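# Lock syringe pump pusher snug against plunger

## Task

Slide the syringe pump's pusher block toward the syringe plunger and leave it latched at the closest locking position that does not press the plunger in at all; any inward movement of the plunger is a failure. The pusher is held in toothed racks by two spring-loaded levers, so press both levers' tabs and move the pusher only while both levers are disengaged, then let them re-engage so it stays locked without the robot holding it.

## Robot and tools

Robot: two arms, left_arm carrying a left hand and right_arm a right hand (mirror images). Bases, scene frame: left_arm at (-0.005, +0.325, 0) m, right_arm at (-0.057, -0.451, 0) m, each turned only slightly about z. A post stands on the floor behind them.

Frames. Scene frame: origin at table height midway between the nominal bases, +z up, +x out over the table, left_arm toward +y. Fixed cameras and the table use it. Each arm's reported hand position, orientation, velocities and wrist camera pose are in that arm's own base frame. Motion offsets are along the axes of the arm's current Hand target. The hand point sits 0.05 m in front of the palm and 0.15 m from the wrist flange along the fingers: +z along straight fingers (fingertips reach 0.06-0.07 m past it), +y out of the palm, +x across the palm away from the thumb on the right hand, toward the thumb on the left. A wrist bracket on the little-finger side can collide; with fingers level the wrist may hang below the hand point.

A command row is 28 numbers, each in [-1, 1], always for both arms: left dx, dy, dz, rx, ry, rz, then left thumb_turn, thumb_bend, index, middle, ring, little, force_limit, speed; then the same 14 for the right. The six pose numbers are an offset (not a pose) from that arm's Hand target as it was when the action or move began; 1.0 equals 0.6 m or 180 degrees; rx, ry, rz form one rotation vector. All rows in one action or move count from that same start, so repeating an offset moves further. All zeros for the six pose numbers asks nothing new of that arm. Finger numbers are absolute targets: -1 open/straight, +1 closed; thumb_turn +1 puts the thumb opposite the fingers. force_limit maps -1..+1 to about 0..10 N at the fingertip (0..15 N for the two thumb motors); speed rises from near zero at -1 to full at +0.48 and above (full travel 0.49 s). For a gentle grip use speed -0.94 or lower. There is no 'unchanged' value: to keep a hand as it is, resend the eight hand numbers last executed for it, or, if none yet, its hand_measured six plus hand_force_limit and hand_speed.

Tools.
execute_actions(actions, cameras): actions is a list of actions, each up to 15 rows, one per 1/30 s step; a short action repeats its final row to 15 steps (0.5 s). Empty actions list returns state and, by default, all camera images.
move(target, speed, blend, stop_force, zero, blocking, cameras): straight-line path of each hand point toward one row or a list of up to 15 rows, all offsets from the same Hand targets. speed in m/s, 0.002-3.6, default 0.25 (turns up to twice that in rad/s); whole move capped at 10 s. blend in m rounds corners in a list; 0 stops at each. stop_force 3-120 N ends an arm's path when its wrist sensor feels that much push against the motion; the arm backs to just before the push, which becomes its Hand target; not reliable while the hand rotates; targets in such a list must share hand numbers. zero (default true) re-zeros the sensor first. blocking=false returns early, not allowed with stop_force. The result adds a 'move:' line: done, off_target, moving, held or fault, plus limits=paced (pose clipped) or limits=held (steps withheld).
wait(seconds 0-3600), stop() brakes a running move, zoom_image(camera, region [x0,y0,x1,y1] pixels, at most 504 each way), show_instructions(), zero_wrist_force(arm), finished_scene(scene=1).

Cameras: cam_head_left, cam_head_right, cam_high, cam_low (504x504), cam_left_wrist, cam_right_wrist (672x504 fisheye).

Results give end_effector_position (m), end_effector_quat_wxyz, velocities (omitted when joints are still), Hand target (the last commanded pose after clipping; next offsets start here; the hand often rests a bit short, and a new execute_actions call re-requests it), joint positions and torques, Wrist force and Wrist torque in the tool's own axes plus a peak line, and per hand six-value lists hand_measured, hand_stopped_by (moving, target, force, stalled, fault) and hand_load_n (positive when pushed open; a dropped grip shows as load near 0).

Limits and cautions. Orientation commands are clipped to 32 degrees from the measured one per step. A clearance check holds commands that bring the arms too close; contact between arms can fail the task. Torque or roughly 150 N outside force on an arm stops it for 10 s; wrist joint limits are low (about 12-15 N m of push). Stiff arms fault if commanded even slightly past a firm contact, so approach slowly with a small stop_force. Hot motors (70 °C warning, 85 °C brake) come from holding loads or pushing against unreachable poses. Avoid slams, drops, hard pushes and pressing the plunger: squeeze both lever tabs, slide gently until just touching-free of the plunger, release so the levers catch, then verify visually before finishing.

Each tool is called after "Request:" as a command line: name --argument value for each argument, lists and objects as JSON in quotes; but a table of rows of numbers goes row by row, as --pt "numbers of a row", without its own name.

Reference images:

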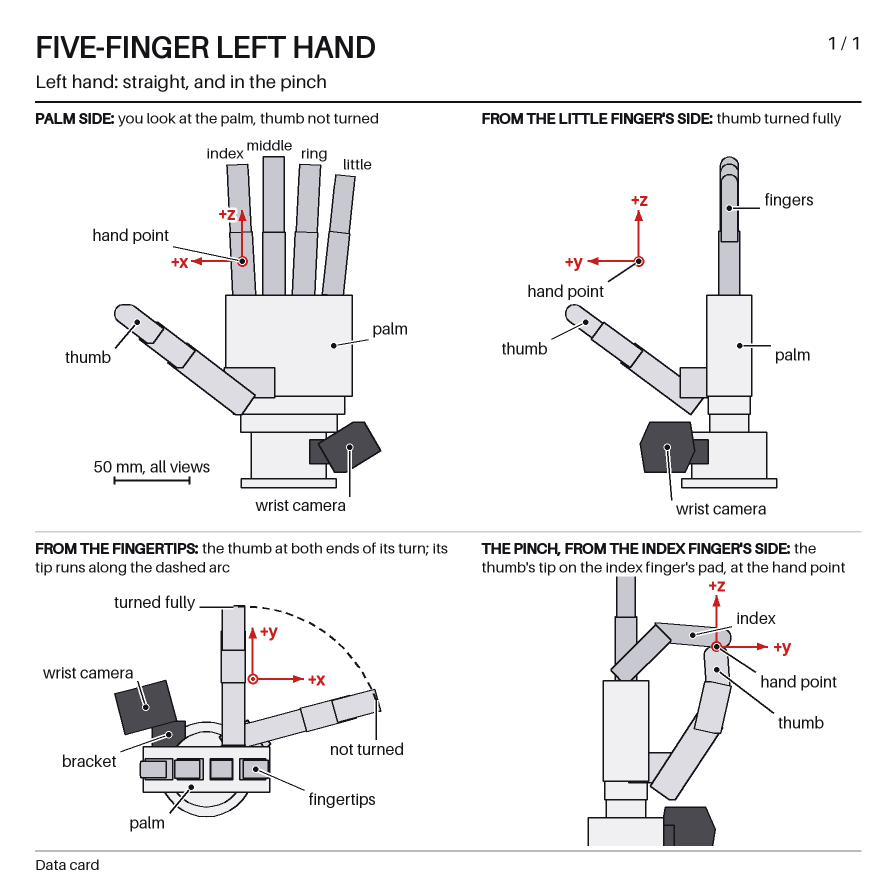

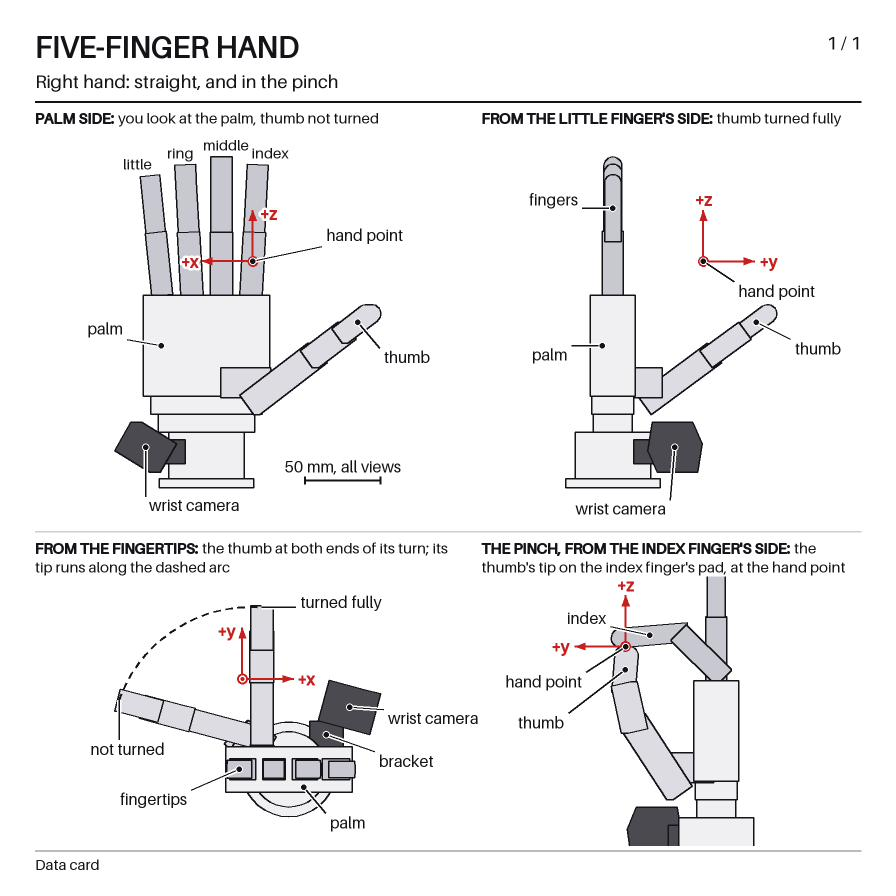

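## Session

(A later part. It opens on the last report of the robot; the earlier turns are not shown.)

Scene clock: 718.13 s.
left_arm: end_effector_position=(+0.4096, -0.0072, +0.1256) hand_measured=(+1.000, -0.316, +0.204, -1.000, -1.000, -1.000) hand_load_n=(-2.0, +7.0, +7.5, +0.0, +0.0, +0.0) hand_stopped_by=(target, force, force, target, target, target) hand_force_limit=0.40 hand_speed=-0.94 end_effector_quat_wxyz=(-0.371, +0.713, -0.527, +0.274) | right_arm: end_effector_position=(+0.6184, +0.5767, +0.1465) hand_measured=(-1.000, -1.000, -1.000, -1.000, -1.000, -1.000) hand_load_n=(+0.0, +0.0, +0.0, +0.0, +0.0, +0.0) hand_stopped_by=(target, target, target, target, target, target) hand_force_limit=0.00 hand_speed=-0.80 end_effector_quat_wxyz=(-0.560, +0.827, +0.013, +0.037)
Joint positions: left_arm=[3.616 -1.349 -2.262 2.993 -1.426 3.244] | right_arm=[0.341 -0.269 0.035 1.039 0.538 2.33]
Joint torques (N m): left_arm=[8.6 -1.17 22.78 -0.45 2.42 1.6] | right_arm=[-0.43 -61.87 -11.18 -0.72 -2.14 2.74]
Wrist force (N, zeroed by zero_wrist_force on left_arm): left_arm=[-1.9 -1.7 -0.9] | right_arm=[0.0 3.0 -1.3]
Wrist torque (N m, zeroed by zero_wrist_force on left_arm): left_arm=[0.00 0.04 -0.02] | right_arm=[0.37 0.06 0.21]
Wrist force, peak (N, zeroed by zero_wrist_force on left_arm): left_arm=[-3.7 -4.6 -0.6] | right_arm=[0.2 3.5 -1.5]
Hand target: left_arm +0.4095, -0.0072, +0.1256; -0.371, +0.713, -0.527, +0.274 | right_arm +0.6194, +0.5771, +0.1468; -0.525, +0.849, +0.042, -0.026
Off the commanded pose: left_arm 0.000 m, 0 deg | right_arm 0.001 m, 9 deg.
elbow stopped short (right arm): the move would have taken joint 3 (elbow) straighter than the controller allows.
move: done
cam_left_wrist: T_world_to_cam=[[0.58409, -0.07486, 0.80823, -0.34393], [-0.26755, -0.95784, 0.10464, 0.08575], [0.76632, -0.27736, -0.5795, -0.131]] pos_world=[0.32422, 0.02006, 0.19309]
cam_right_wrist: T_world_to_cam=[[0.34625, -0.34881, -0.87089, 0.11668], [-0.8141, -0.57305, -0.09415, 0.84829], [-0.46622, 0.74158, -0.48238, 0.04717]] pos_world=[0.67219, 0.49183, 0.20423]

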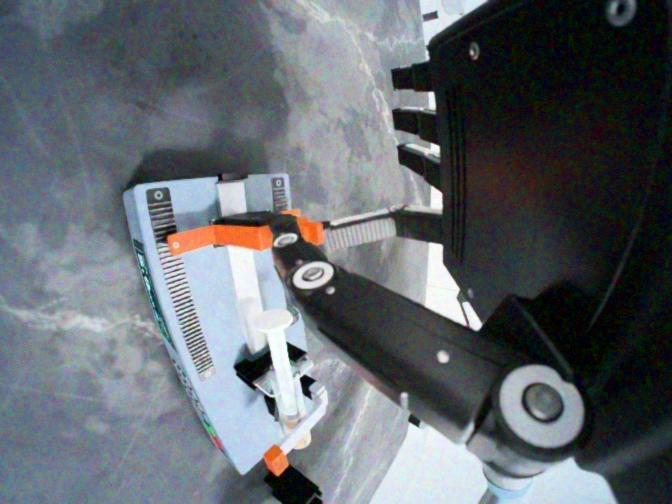

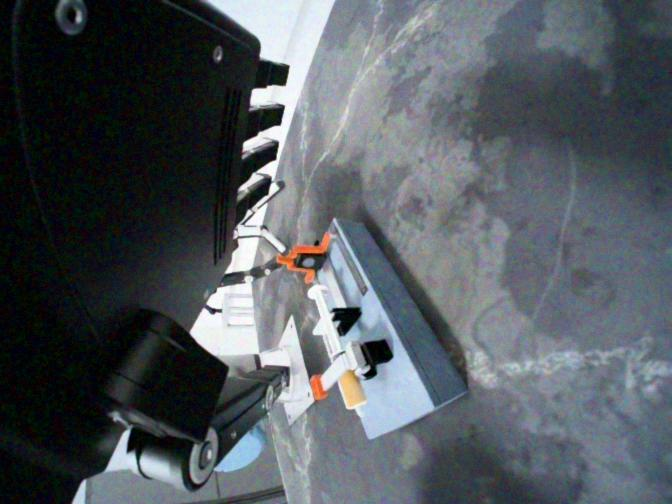

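Request:
move --target '[0.03169,0.00596,-0.0085,0,0,0,1,-0.1,0.45,-1,-1,-1,0.4,-0.94,0,0,0,0,0,0,-1,-1,-1,-1,-1,-1,0,-0.8]' --speed 0.015 --stop_force 9 --cameras '["cam_left_wrist","cam_right_wrist","cam_high","cam_low"]'

Request:
zoom_image --camera "cam_right_wrist" --region '[270, 220, 350, 300]'

Request:
zoom_image --camera "cam_left_wrist" --region '[120, 180, 340, 440]'

Request:
zoom_image --camera "cam_high" --region '[220, 120, 290, 190]'

Request:
zoom_image --camera "cam_low" --region '[350, 210, 440, 280]'

Scene clock: 734.77 s.
left_arm: end_effector_position=(+0.4092, -0.0272, +0.1256) hand_measured=(+1.000, -0.316, +0.204, -1.000, -1.000, -1.000) hand_load_n=(-2.0, +7.0, +7.0, +0.0, +0.0, +0.0) hand_stopped_by=(target, force, force, target, target, target) hand_force_limit=0.40 hand_speed=-0.94 end_effector_quat_wxyz=(-0.371, +0.713, -0.527, +0.274) | right_arm: end_effector_position=(+0.6184, +0.5767, +0.1465) hand_measured=(-1.000, -1.000, -1.000, -1.000, -1.000, -1.000) hand_load_n=(+0.0, +0.0, -0.5, +0.0, +0.0, +0.0) hand_stopped_by=(target, target, target, target, target, target) hand_force_limit=0.00 hand_speed=-0.80 end_effector_quat_wxyz=(-0.560, +0.827, +0.013, +0.037)
Joint positions: left_arm=[3.526 -1.357 -2.255 2.999 -1.5 3.192] | right_arm=[0.341 -0.269 0.035 1.039 0.538 2.33]
Joint torques (N m): left_arm=[9.7 8.46 16.69 0.17 2.48 1.68] | right_arm=[-6.18 -59.48 -11.55 -0.64 -2.04 2.64]
Wrist force (N, zeroed by zero_wrist_force on left_arm): left_arm=[-1.8 -2.5 -1.9] | right_arm=[0.2 2.6 -1.2]
Wrist torque (N m, zeroed by zero_wrist_force on left_arm): left_arm=[0.01 -0.04 0.00] | right_arm=[0.31 0.03 0.20]
Wrist force, peak (N, zeroed by zero_wrist_force on left_arm): left_arm=[-3.5 -4.8 -0.7] | right_arm=[0.2 3.6 -0.9]
Hand target: left_arm +0.4092, -0.0272, +0.1255; -0.371, +0.713, -0.527, +0.274 | right_arm +0.6194, +0.5771, +0.1468; -0.525, +0.849, +0.042, -0.026
Off the commanded pose: left_arm 0.000 m, 0 deg | right_arm 0.001 m, 9 deg.
elbow stopped short (right arm): the move would have taken joint 3 (elbow) straighter than the controller allows.
move: done
cam_left_wrist: T_world_to_cam=[[0.58414, -0.07488, 0.80819, -0.34512], [-0.26758, -0.95784, 0.10466, 0.0665], [0.76628, -0.27739, -0.57954, -0.13628]] pos_world=[0.32382, 0.00006, 0.19298]
cam_right_wrist: T_world_to_cam=[[0.34625, -0.34881, -0.87089, 0.11668], [-0.8141, -0.57305, -0.09415, 0.84829], [-0.46622, 0.74158, -0.48238, 0.04717]] pos_world=[0.67219, 0.49183, 0.20423]
Images, in order (width x height): cam_high 504x504, cam_low 504x504, cam_left_wrist 672x504, cam_right_wrist 672x504.

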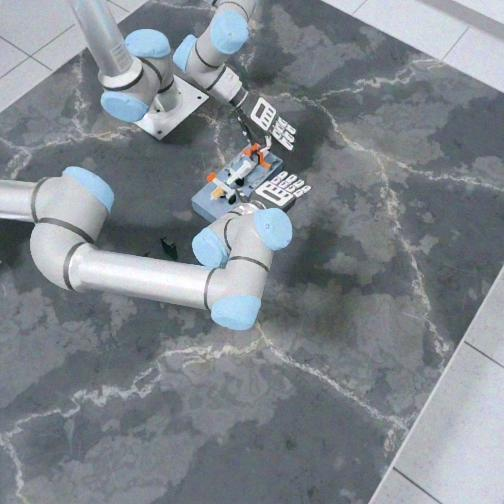

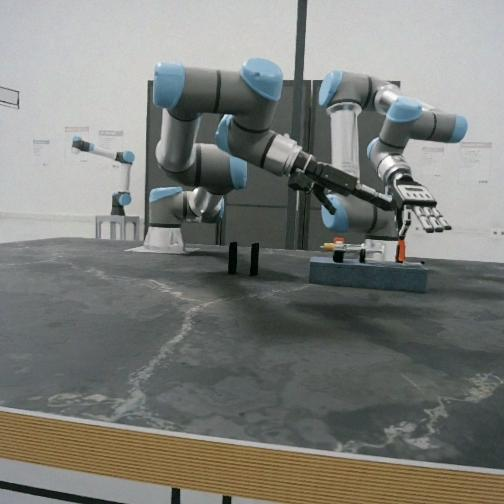

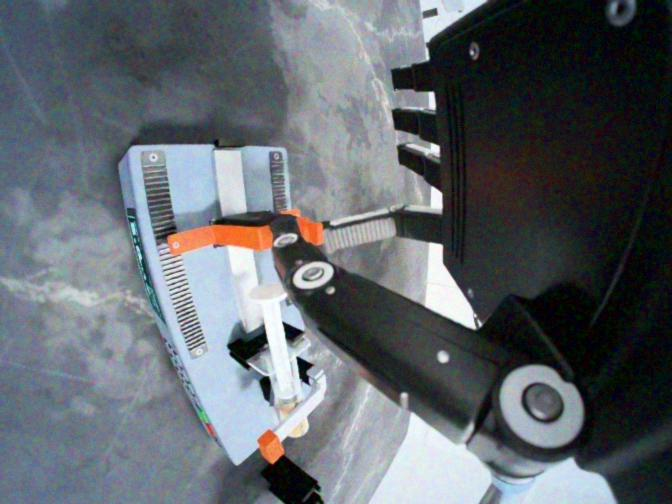

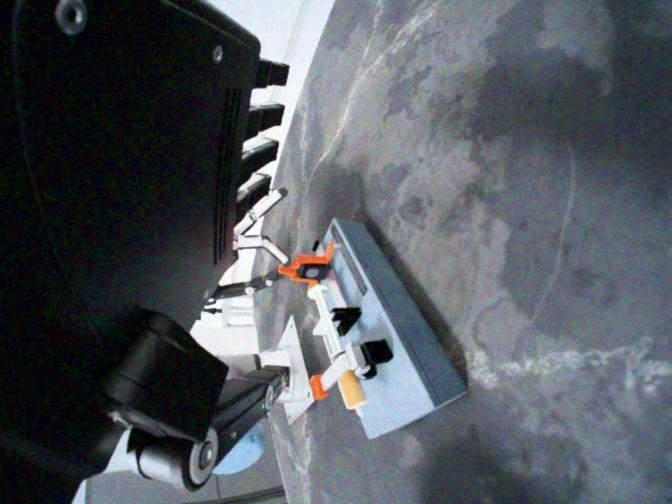

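Scaled by 6.300 from the camera's image (finer frame: 960x720).

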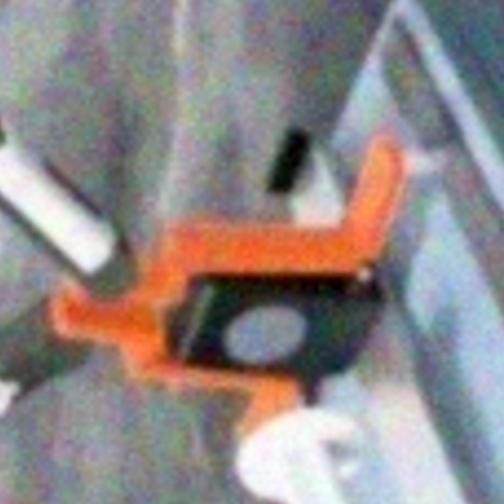

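Scaled by 1.938 from the camera's image (finer frame: 960x720).

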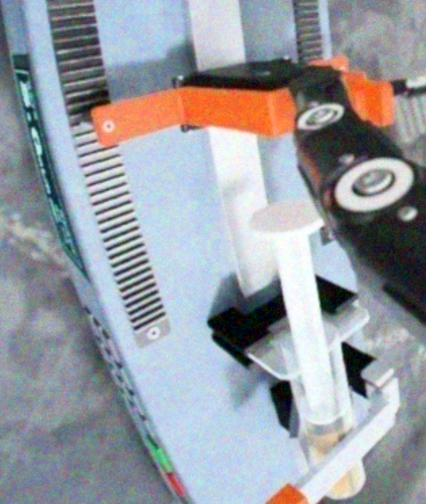

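Scaled by 7.200 from the camera's image (finer frame: 720x720).

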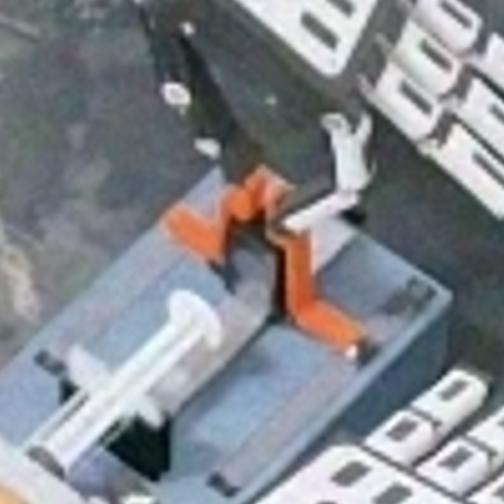

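Scaled by 5.600 from the camera's image (finer frame: 720x720).

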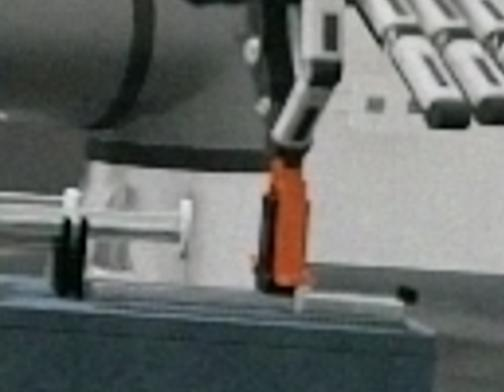

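Request:
move --target '[0.02377,0.00447,-0.00638,0,0,0,1,-0.1,0.45,-1,-1,-1,0.4,-0.94,0,0,0,0,0,0,-1,-1,-1,-1,-1,-1,0,-0.8]' --speed 0.015 --stop_force 9 --cameras '["cam_left_wrist","cam_right_wrist","cam_high","cam_low"]'

Request:
zoom_image --camera "cam_right_wrist" --region '[280, 230, 360, 310]'

Request:
zoom_image --camera "cam_left_wrist" --region '[140, 200, 320, 400]'

Request:
zoom_image --camera "cam_high" --region '[220, 130, 280, 190]'

Request:
zoom_image --camera "cam_low" --region '[360, 225, 420, 285]'

Scene clock: 747.67 s.
left_arm: end_effector_position=(+0.4089, -0.0422, +0.1255) hand_measured=(+1.000, -0.316, +0.204, -1.000, -1.000, -1.000) hand_load_n=(-2.0, +7.0, +7.0, +0.0, +0.0, +0.0) hand_stopped_by=(target, force, force, target, target, target) hand_force_limit=0.40 hand_speed=-0.94 end_effector_quat_wxyz=(-0.371, +0.713, -0.527, +0.274) | right_arm: end_effector_position=(+0.6184, +0.5767, +0.1465) hand_measured=(-1.000, -1.000, -1.000, -1.000, -1.000, -1.000) hand_load_n=(+0.0, +0.0, +0.0, +0.0, -0.5, +0.0) hand_stopped_by=(target, target, target, target, target, target) hand_force_limit=0.00 hand_speed=-0.80 end_effector_quat_wxyz=(-0.560, +0.827, +0.013, +0.037)
Joint positions: left_arm=[3.457 -1.366 -2.248 3.003 -1.556 3.152] | right_arm=[0.341 -0.269 0.035 1.039 0.538 2.33]
Joint torques (N m): left_arm=[9.78 14.96 11.45 0.51 2.5 1.8] | right_arm=[-4.85 -58.59 -11.71 -0.06 -1.18 2.05]
Wrist force (N, zeroed by zero_wrist_force on left_arm): left_arm=[-2.1 -3.0 -1.8] | right_arm=[-0.1 2.6 -1.2]
Wrist torque (N m, zeroed by zero_wrist_force on left_arm): left_arm=[-0.06 0.03 -0.01] | right_arm=[0.31 0.08 0.18]
Wrist force, peak (N, zeroed by zero_wrist_force on left_arm): left_arm=[-3.5 -5.1 -0.6] | right_arm=[0.3 3.5 -1.3]
Hand target: left_arm +0.4089, -0.0422, +0.1255; -0.371, +0.713, -0.527, +0.274 | right_arm +0.6194, +0.5771, +0.1468; -0.525, +0.849, +0.042, -0.026
Off the commanded pose: left_arm 0.000 m, 0 deg | right_arm 0.001 m, 9 deg.
elbow stopped short (right arm): the move would have taken joint 3 (elbow) straighter than the controller allows.
move: done
cam_left_wrist: T_world_to_cam=[[0.58415, -0.0748, 0.80819, -0.34607], [-0.2676, -0.95781, 0.10478, 0.05204], [0.76626, -0.27748, -0.57953, -0.14021]] pos_world=[0.32352, -0.01494, 0.19298]
cam_right_wrist: T_world_to_cam=[[0.34625, -0.34881, -0.87089, 0.11668], [-0.8141, -0.57305, -0.09415, 0.84829], [-0.46622, 0.74158, -0.48238, 0.04717]] pos_world=[0.67219, 0.49183, 0.20423]
Images, in order (width x height): cam_high 504x504, cam_low 504x504, cam_left_wrist 672x504, cam_right_wrist 672x504.

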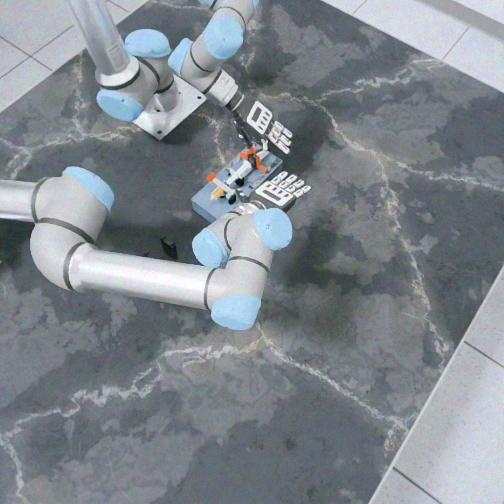

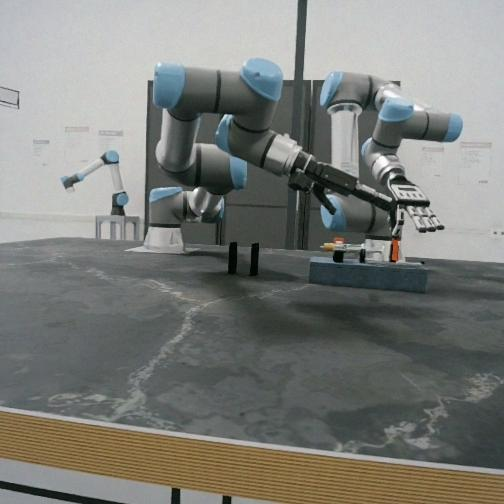

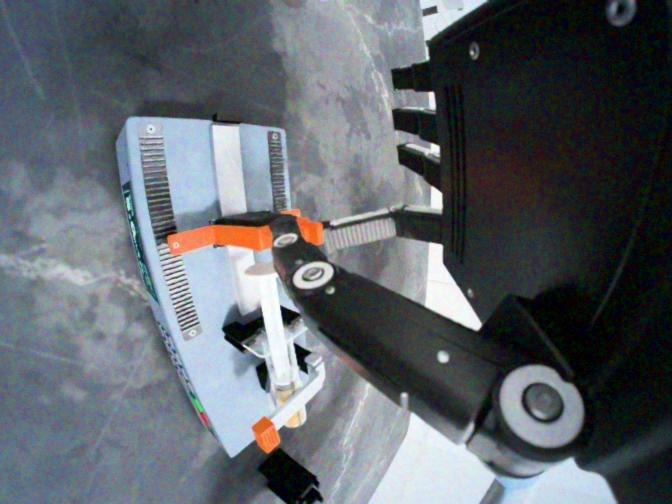

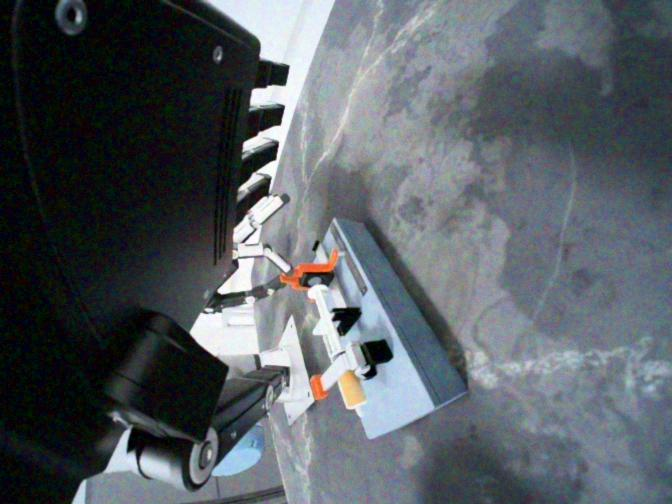

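Scaled by 6.300 from the camera's image (finer frame: 960x720).

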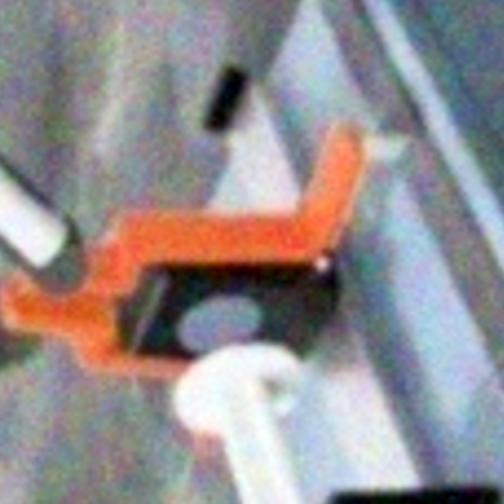

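Scaled by 2.520 from the camera's image (finer frame: 960x720).

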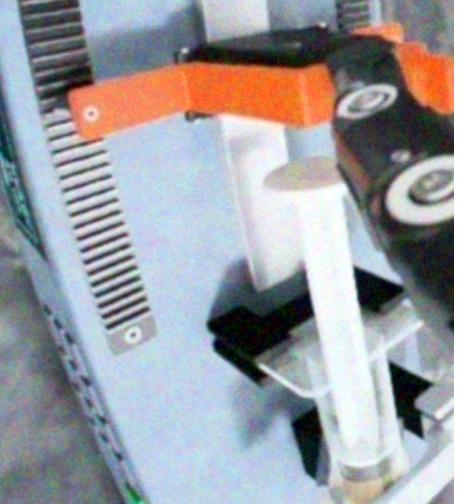

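Scaled by 8.400 from the camera's image (finer frame: 720x720).

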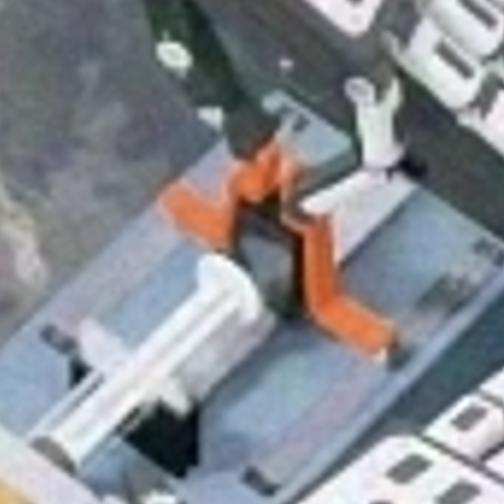

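Scaled by 8.400 from the camera's image (finer frame: 720x720).

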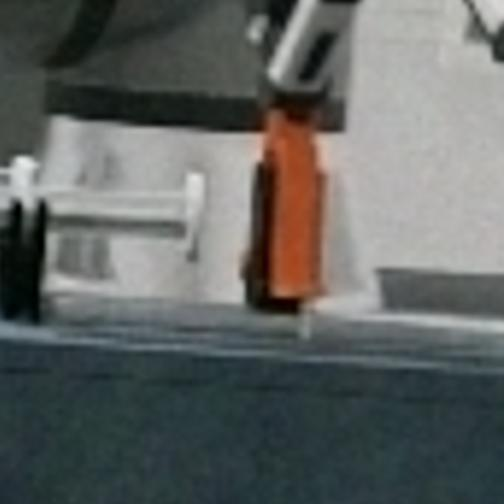

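Request:
zoom_image --camera "cam_low" --region '[378, 238, 402, 262]'

Request:
zoom_image --camera "cam_left_wrist" --region '[200, 200, 300, 300]'

Scaled by 21.000 from the camera's image (finer frame: 720x720).

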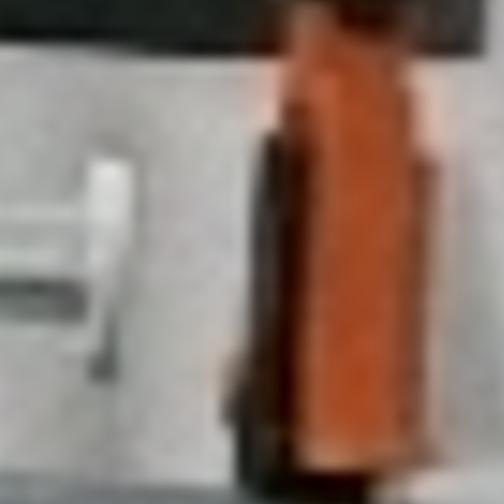

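Scaled by 5.040 from the camera's image (finer frame: 960x720).

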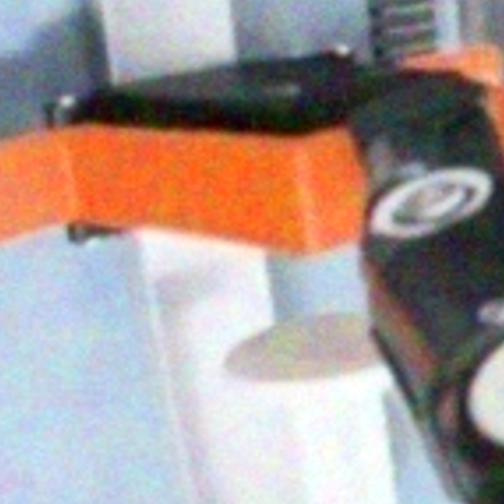

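Request:
move --target '[0.0111,0.00208,-0.00298,0,0,0,1,-0.1,0.45,-1,-1,-1,0.4,-0.94,0,0,0,0,0,0,-1,-1,-1,-1,-1,-1,0,-0.8]' --speed 0.01 --stop_force 7 --cameras '["cam_left_wrist","cam_right_wrist","cam_high","cam_low"]'

Request:
zoom_image --camera "cam_right_wrist" --region '[290, 250, 350, 310]'

Request:
zoom_image --camera "cam_left_wrist" --region '[200, 190, 300, 290]'

Request:
zoom_image --camera "cam_high" --region '[235, 140, 275, 180]'

Request:
zoom_image --camera "cam_low" --region '[374, 238, 398, 262]'

Scene clock: 790.90 s.
left_arm: end_effector_position=(+0.4088, -0.0492, +0.1255) hand_measured=(+1.000, -0.316, +0.204, -1.000, -1.000, -1.000) hand_load_n=(-2.5, +7.0, +7.0, +0.0, +0.0, +0.0) hand_stopped_by=(target, force, force, target, target, target) hand_force_limit=0.40 hand_speed=-0.94 end_effector_quat_wxyz=(-0.371, +0.713, -0.527, +0.274) | right_arm: end_effector_position=(+0.6184, +0.5767, +0.1465) hand_measured=(-1.000, -1.000, -1.000, -1.000, -1.000, -1.000) hand_load_n=(-0.5, -0.5, +0.0, +0.0, +0.0, +0.0) hand_stopped_by=(target, target, target, target, target, target) hand_force_limit=0.00 hand_speed=-0.80 end_effector_quat_wxyz=(-0.560, +0.827, +0.013, +0.037)
Joint positions: left_arm=[3.425 -1.372 -2.244 3.005 -1.583 3.134] | right_arm=[0.341 -0.269 0.035 1.039 0.538 2.33]
Joint torques (N m): left_arm=[10.31 12.25 15.94 1.41 2.5 1.57] | right_arm=[-5.84 -59.23 -11.41 0.19 -0.8 1.7]
Wrist force (N, zeroed by zero_wrist_force on left_arm): left_arm=[-2.7 -3.4 -2.3] | right_arm=[0.2 2.7 -1.0]
Wrist torque (N m, zeroed by zero_wrist_force on left_arm): left_arm=[-0.05 0.02 0.04] | right_arm=[0.32 0.03 0.20]
Wrist force, peak (N, zeroed by zero_wrist_force on left_arm): left_arm=[-3.3 -5.5 -0.8] | right_arm=[0.5 3.5 -1.2]
Hand target: left_arm +0.4087, -0.0492, +0.1255; -0.371, +0.713, -0.527, +0.274 | right_arm +0.6194, +0.5771, +0.1468; -0.525, +0.849, +0.042, -0.026
Off the commanded pose: left_arm 0.000 m, 0 deg | right_arm 0.001 m, 9 deg.
elbow stopped short (right arm): the move would have taken joint 3 (elbow) straighter than the controller allows.
move: done
cam_left_wrist: T_world_to_cam=[[0.58415, -0.0748, 0.80819, -0.34654], [-0.2676, -0.95781, 0.10478, 0.04531], [0.76626, -0.27748, -0.57953, -0.14207]] pos_world=[0.32342, -0.02194, 0.19298]
cam_right_wrist: T_world_to_cam=[[0.34625, -0.34881, -0.87089, 0.11668], [-0.8141, -0.57305, -0.09415, 0.84829], [-0.46622, 0.74158, -0.48238, 0.04717]] pos_world=[0.67219, 0.49183, 0.20423]
Images, in order (width x height): cam_high 504x504, cam_low 504x504, cam_left_wrist 672x504, cam_right_wrist 672x504.

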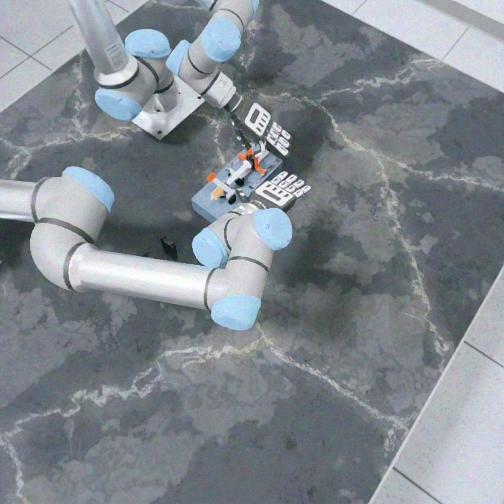

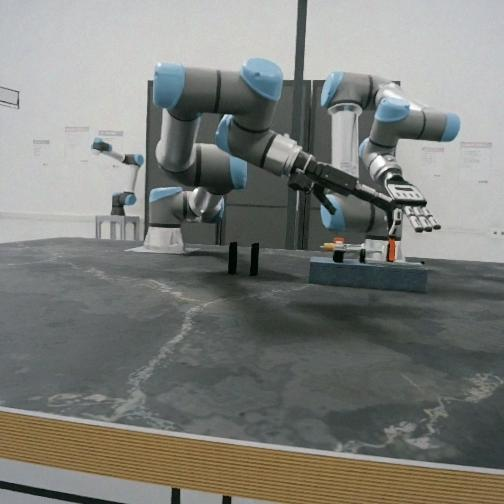

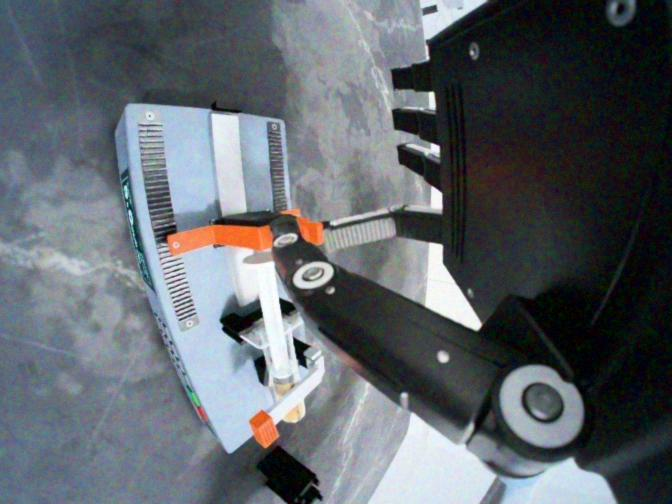

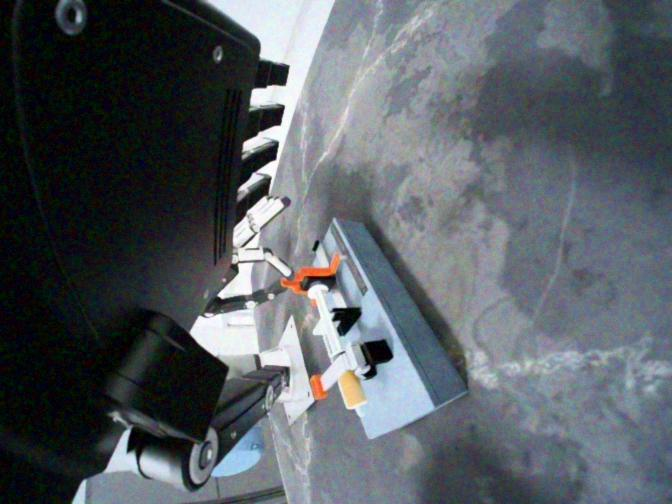

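Scaled by 8.400 from the camera's image (finer frame: 960x720).

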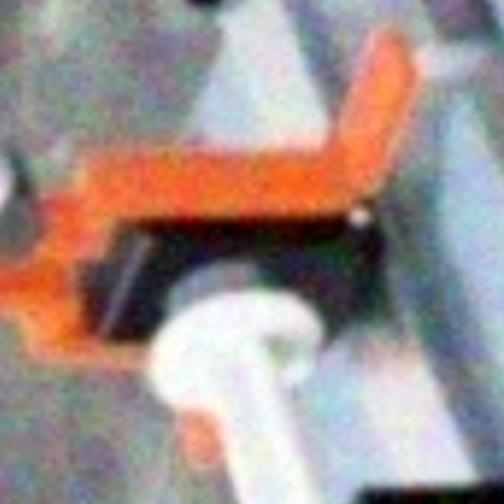

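Scaled by 5.040 from the camera's image (finer frame: 960x720).

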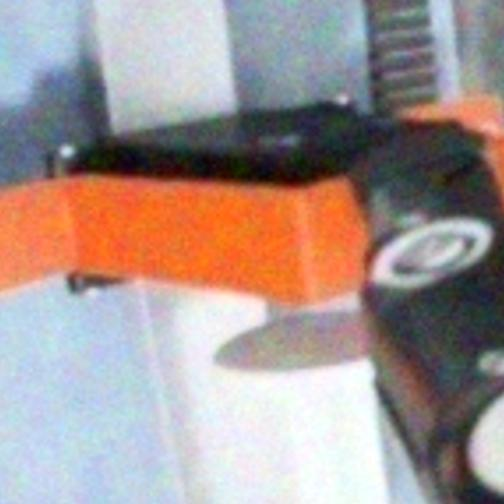

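Scaled by 12.600 from the camera's image (finer frame: 720x720).

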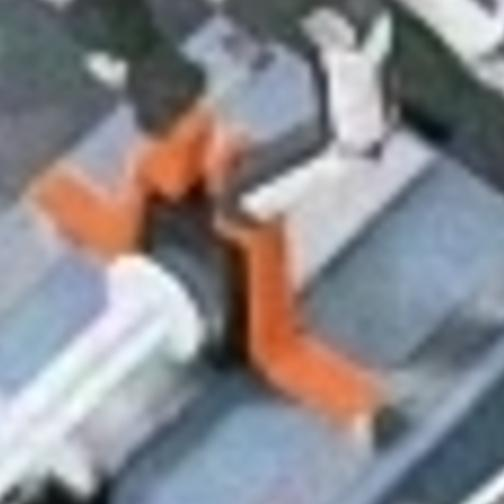

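Scaled by 21.000 from the camera's image (finer frame: 720x720).

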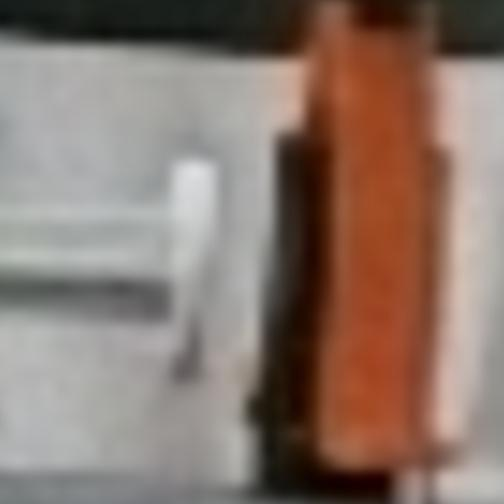

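Request:
zoom_image --camera "cam_left_wrist" --region '[125, 100, 205, 240]'

Request:
zoom_image --camera "cam_left_wrist" --region '[150, 235, 210, 335]'

Scaled by 3.600 from the camera's image (finer frame: 960x720).

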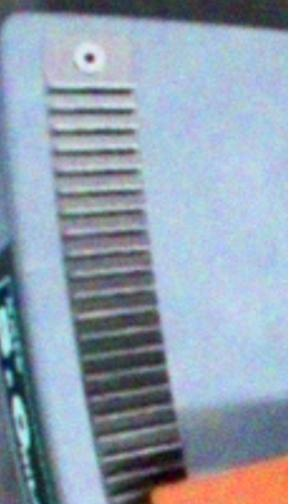

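Scaled by 5.040 from the camera's image (finer frame: 960x720).

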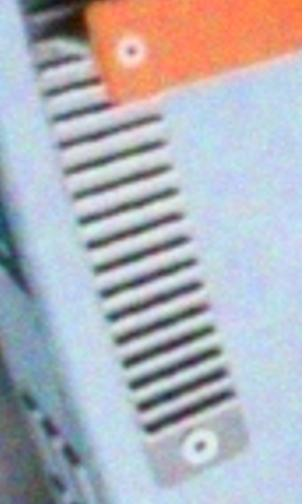

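Request:
move --target '[0.00634,0.00119,-0.0017,0,0,0,1,-0.1,0.45,-1,-1,-1,0.4,-0.94,0,0,0,0,0,0,-1,-1,-1,-1,-1,-1,0,-0.8]' --speed 0.008 --stop_force 7 --cameras '["cam_left_wrist","cam_right_wrist","cam_high","cam_low"]'

Request:
zoom_image --camera "cam_right_wrist" --region '[290, 250, 350, 310]'

Request:
zoom_image --camera "cam_left_wrist" --region '[200, 190, 300, 290]'

Request:
zoom_image --camera "cam_high" --region '[235, 140, 275, 180]'

Request:
zoom_image --camera "cam_low" --region '[374, 238, 398, 262]'

Scene clock: 844.47 s.
left_arm: end_effector_position=(+0.4087, -0.0532, +0.1255) hand_measured=(+1.000, -0.316, +0.204, -1.000, -1.000, -1.000) hand_load_n=(-2.0, +6.5, +7.0, +0.0, +0.0, +0.0) hand_stopped_by=(target, force, force, target, target, target) hand_force_limit=0.40 hand_speed=-0.94 end_effector_quat_wxyz=(-0.371, +0.713, -0.527, +0.274) | right_arm: end_effector_position=(+0.6184, +0.5767, +0.1465) hand_measured=(-1.000, -1.000, -1.000, -1.000, -1.000, -1.000) hand_load_n=(-0.5, +0.0, +0.0, +0.0, +0.0, +0.0) hand_stopped_by=(target, target, target, target, target, target) hand_force_limit=0.00 hand_speed=-0.80 end_effector_quat_wxyz=(-0.560, +0.827, +0.013, +0.037)
Joint positions: left_arm=[3.407 -1.376 -2.241 3.005 -1.598 3.123] | right_arm=[0.341 -0.269 0.035 1.039 0.538 2.33]
Joint torques (N m): left_arm=[10.42 8.41 16.48 1.62 2.75 1.8] | right_arm=[-5.26 -58.9 -10.73 0.51 -0.73 1.1]
Wrist force (N, zeroed by zero_wrist_force on left_arm): left_arm=[-2.9 -3.9 -2.5] | right_arm=[0.4 3.1 -1.3]
Wrist torque (N m, zeroed by zero_wrist_force on left_arm): left_arm=[-0.10 0.02 0.07] | right_arm=[0.39 0.00 0.23]
Wrist force, peak (N, zeroed by zero_wrist_force on left_arm): left_arm=[-3.2 -5.6 -1.5] | right_arm=[0.2 3.5 -1.4]
Hand target: left_arm +0.4087, -0.0532, +0.1255; -0.371, +0.713, -0.527, +0.274 | right_arm +0.6194, +0.5771, +0.1468; -0.525, +0.849, +0.042, -0.026
Off the commanded pose: left_arm 0.000 m, 0 deg | right_arm 0.001 m, 9 deg.
elbow stopped short (right arm): the move would have taken joint 3 (elbow) straighter than the controller allows.
move: done
cam_left_wrist: T_world_to_cam=[[0.58415, -0.0748, 0.80819, -0.34678], [-0.2676, -0.95781, 0.10478, 0.04145], [0.76626, -0.27748, -0.57953, -0.14311]] pos_world=[0.32332, -0.02594, 0.19298]
cam_right_wrist: T_world_to_cam=[[0.34625, -0.34881, -0.87089, 0.11668], [-0.8141, -0.57305, -0.09415, 0.84829], [-0.46622, 0.74158, -0.48238, 0.04717]] pos_world=[0.67219, 0.49183, 0.20423]
Images, in order (width x height): cam_high 504x504, cam_low 504x504, cam_left_wrist 672x504, cam_right_wrist 672x504.

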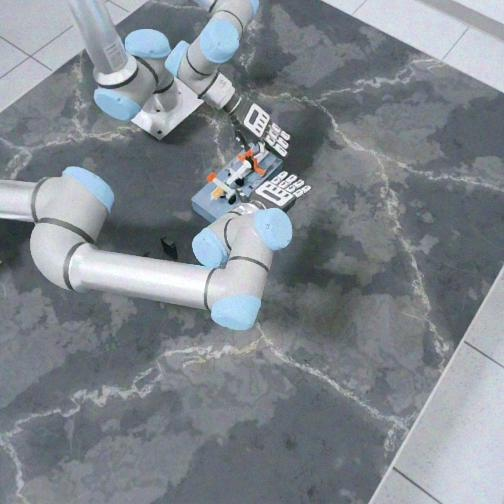

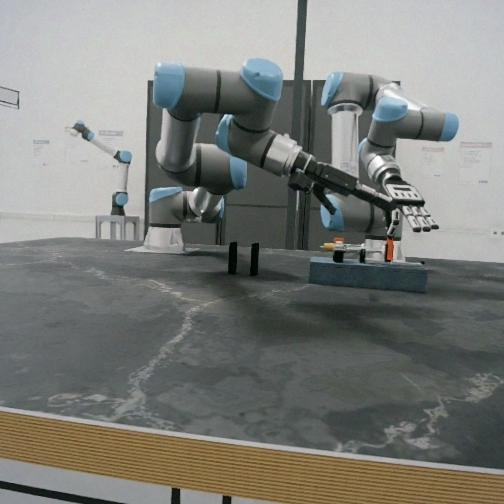

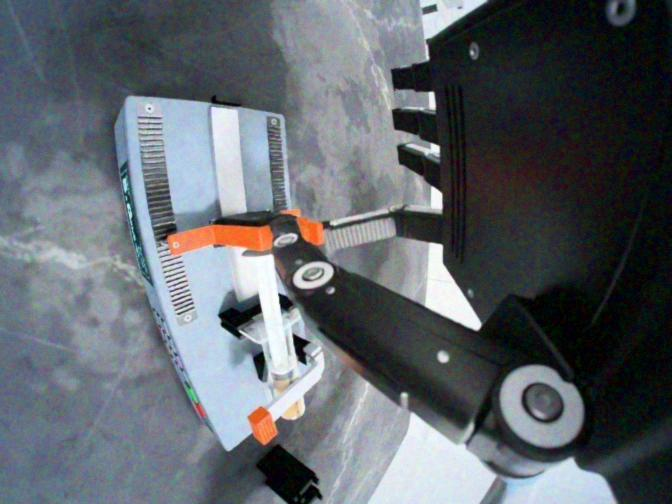

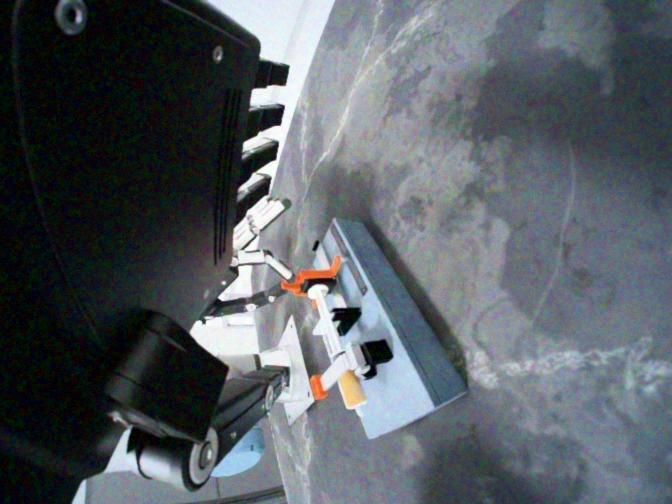

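Scaled by 8.400 from the camera's image (finer frame: 960x720).

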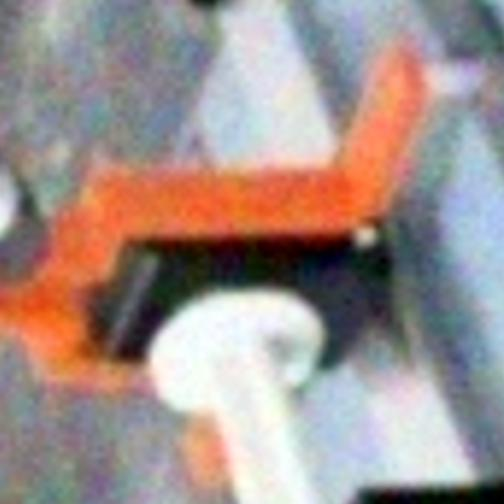

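Scaled by 5.040 from the camera's image (finer frame: 960x720).

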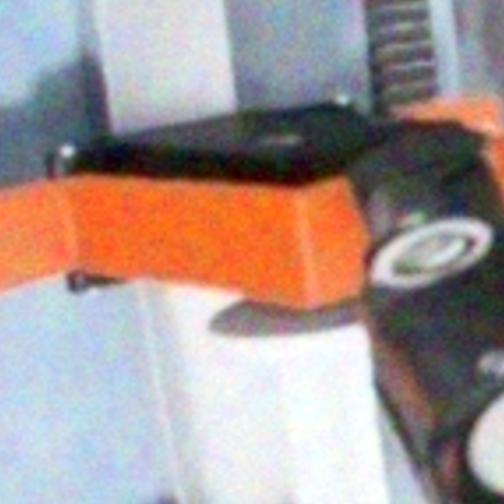

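Scaled by 12.600 from the camera's image (finer frame: 720x720).

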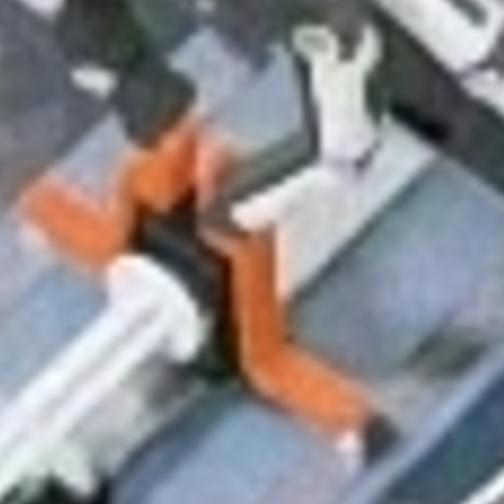

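Scaled by 21.000 from the camera's image (finer frame: 720x720).

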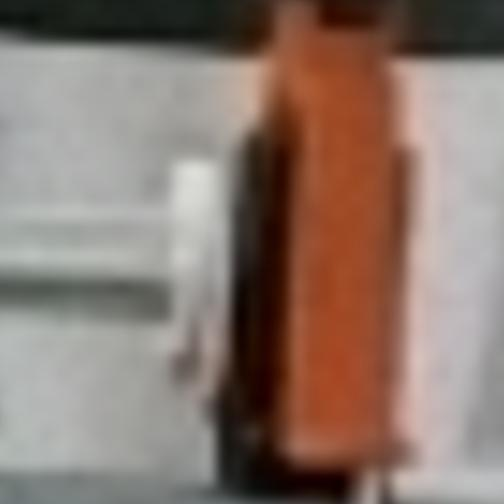

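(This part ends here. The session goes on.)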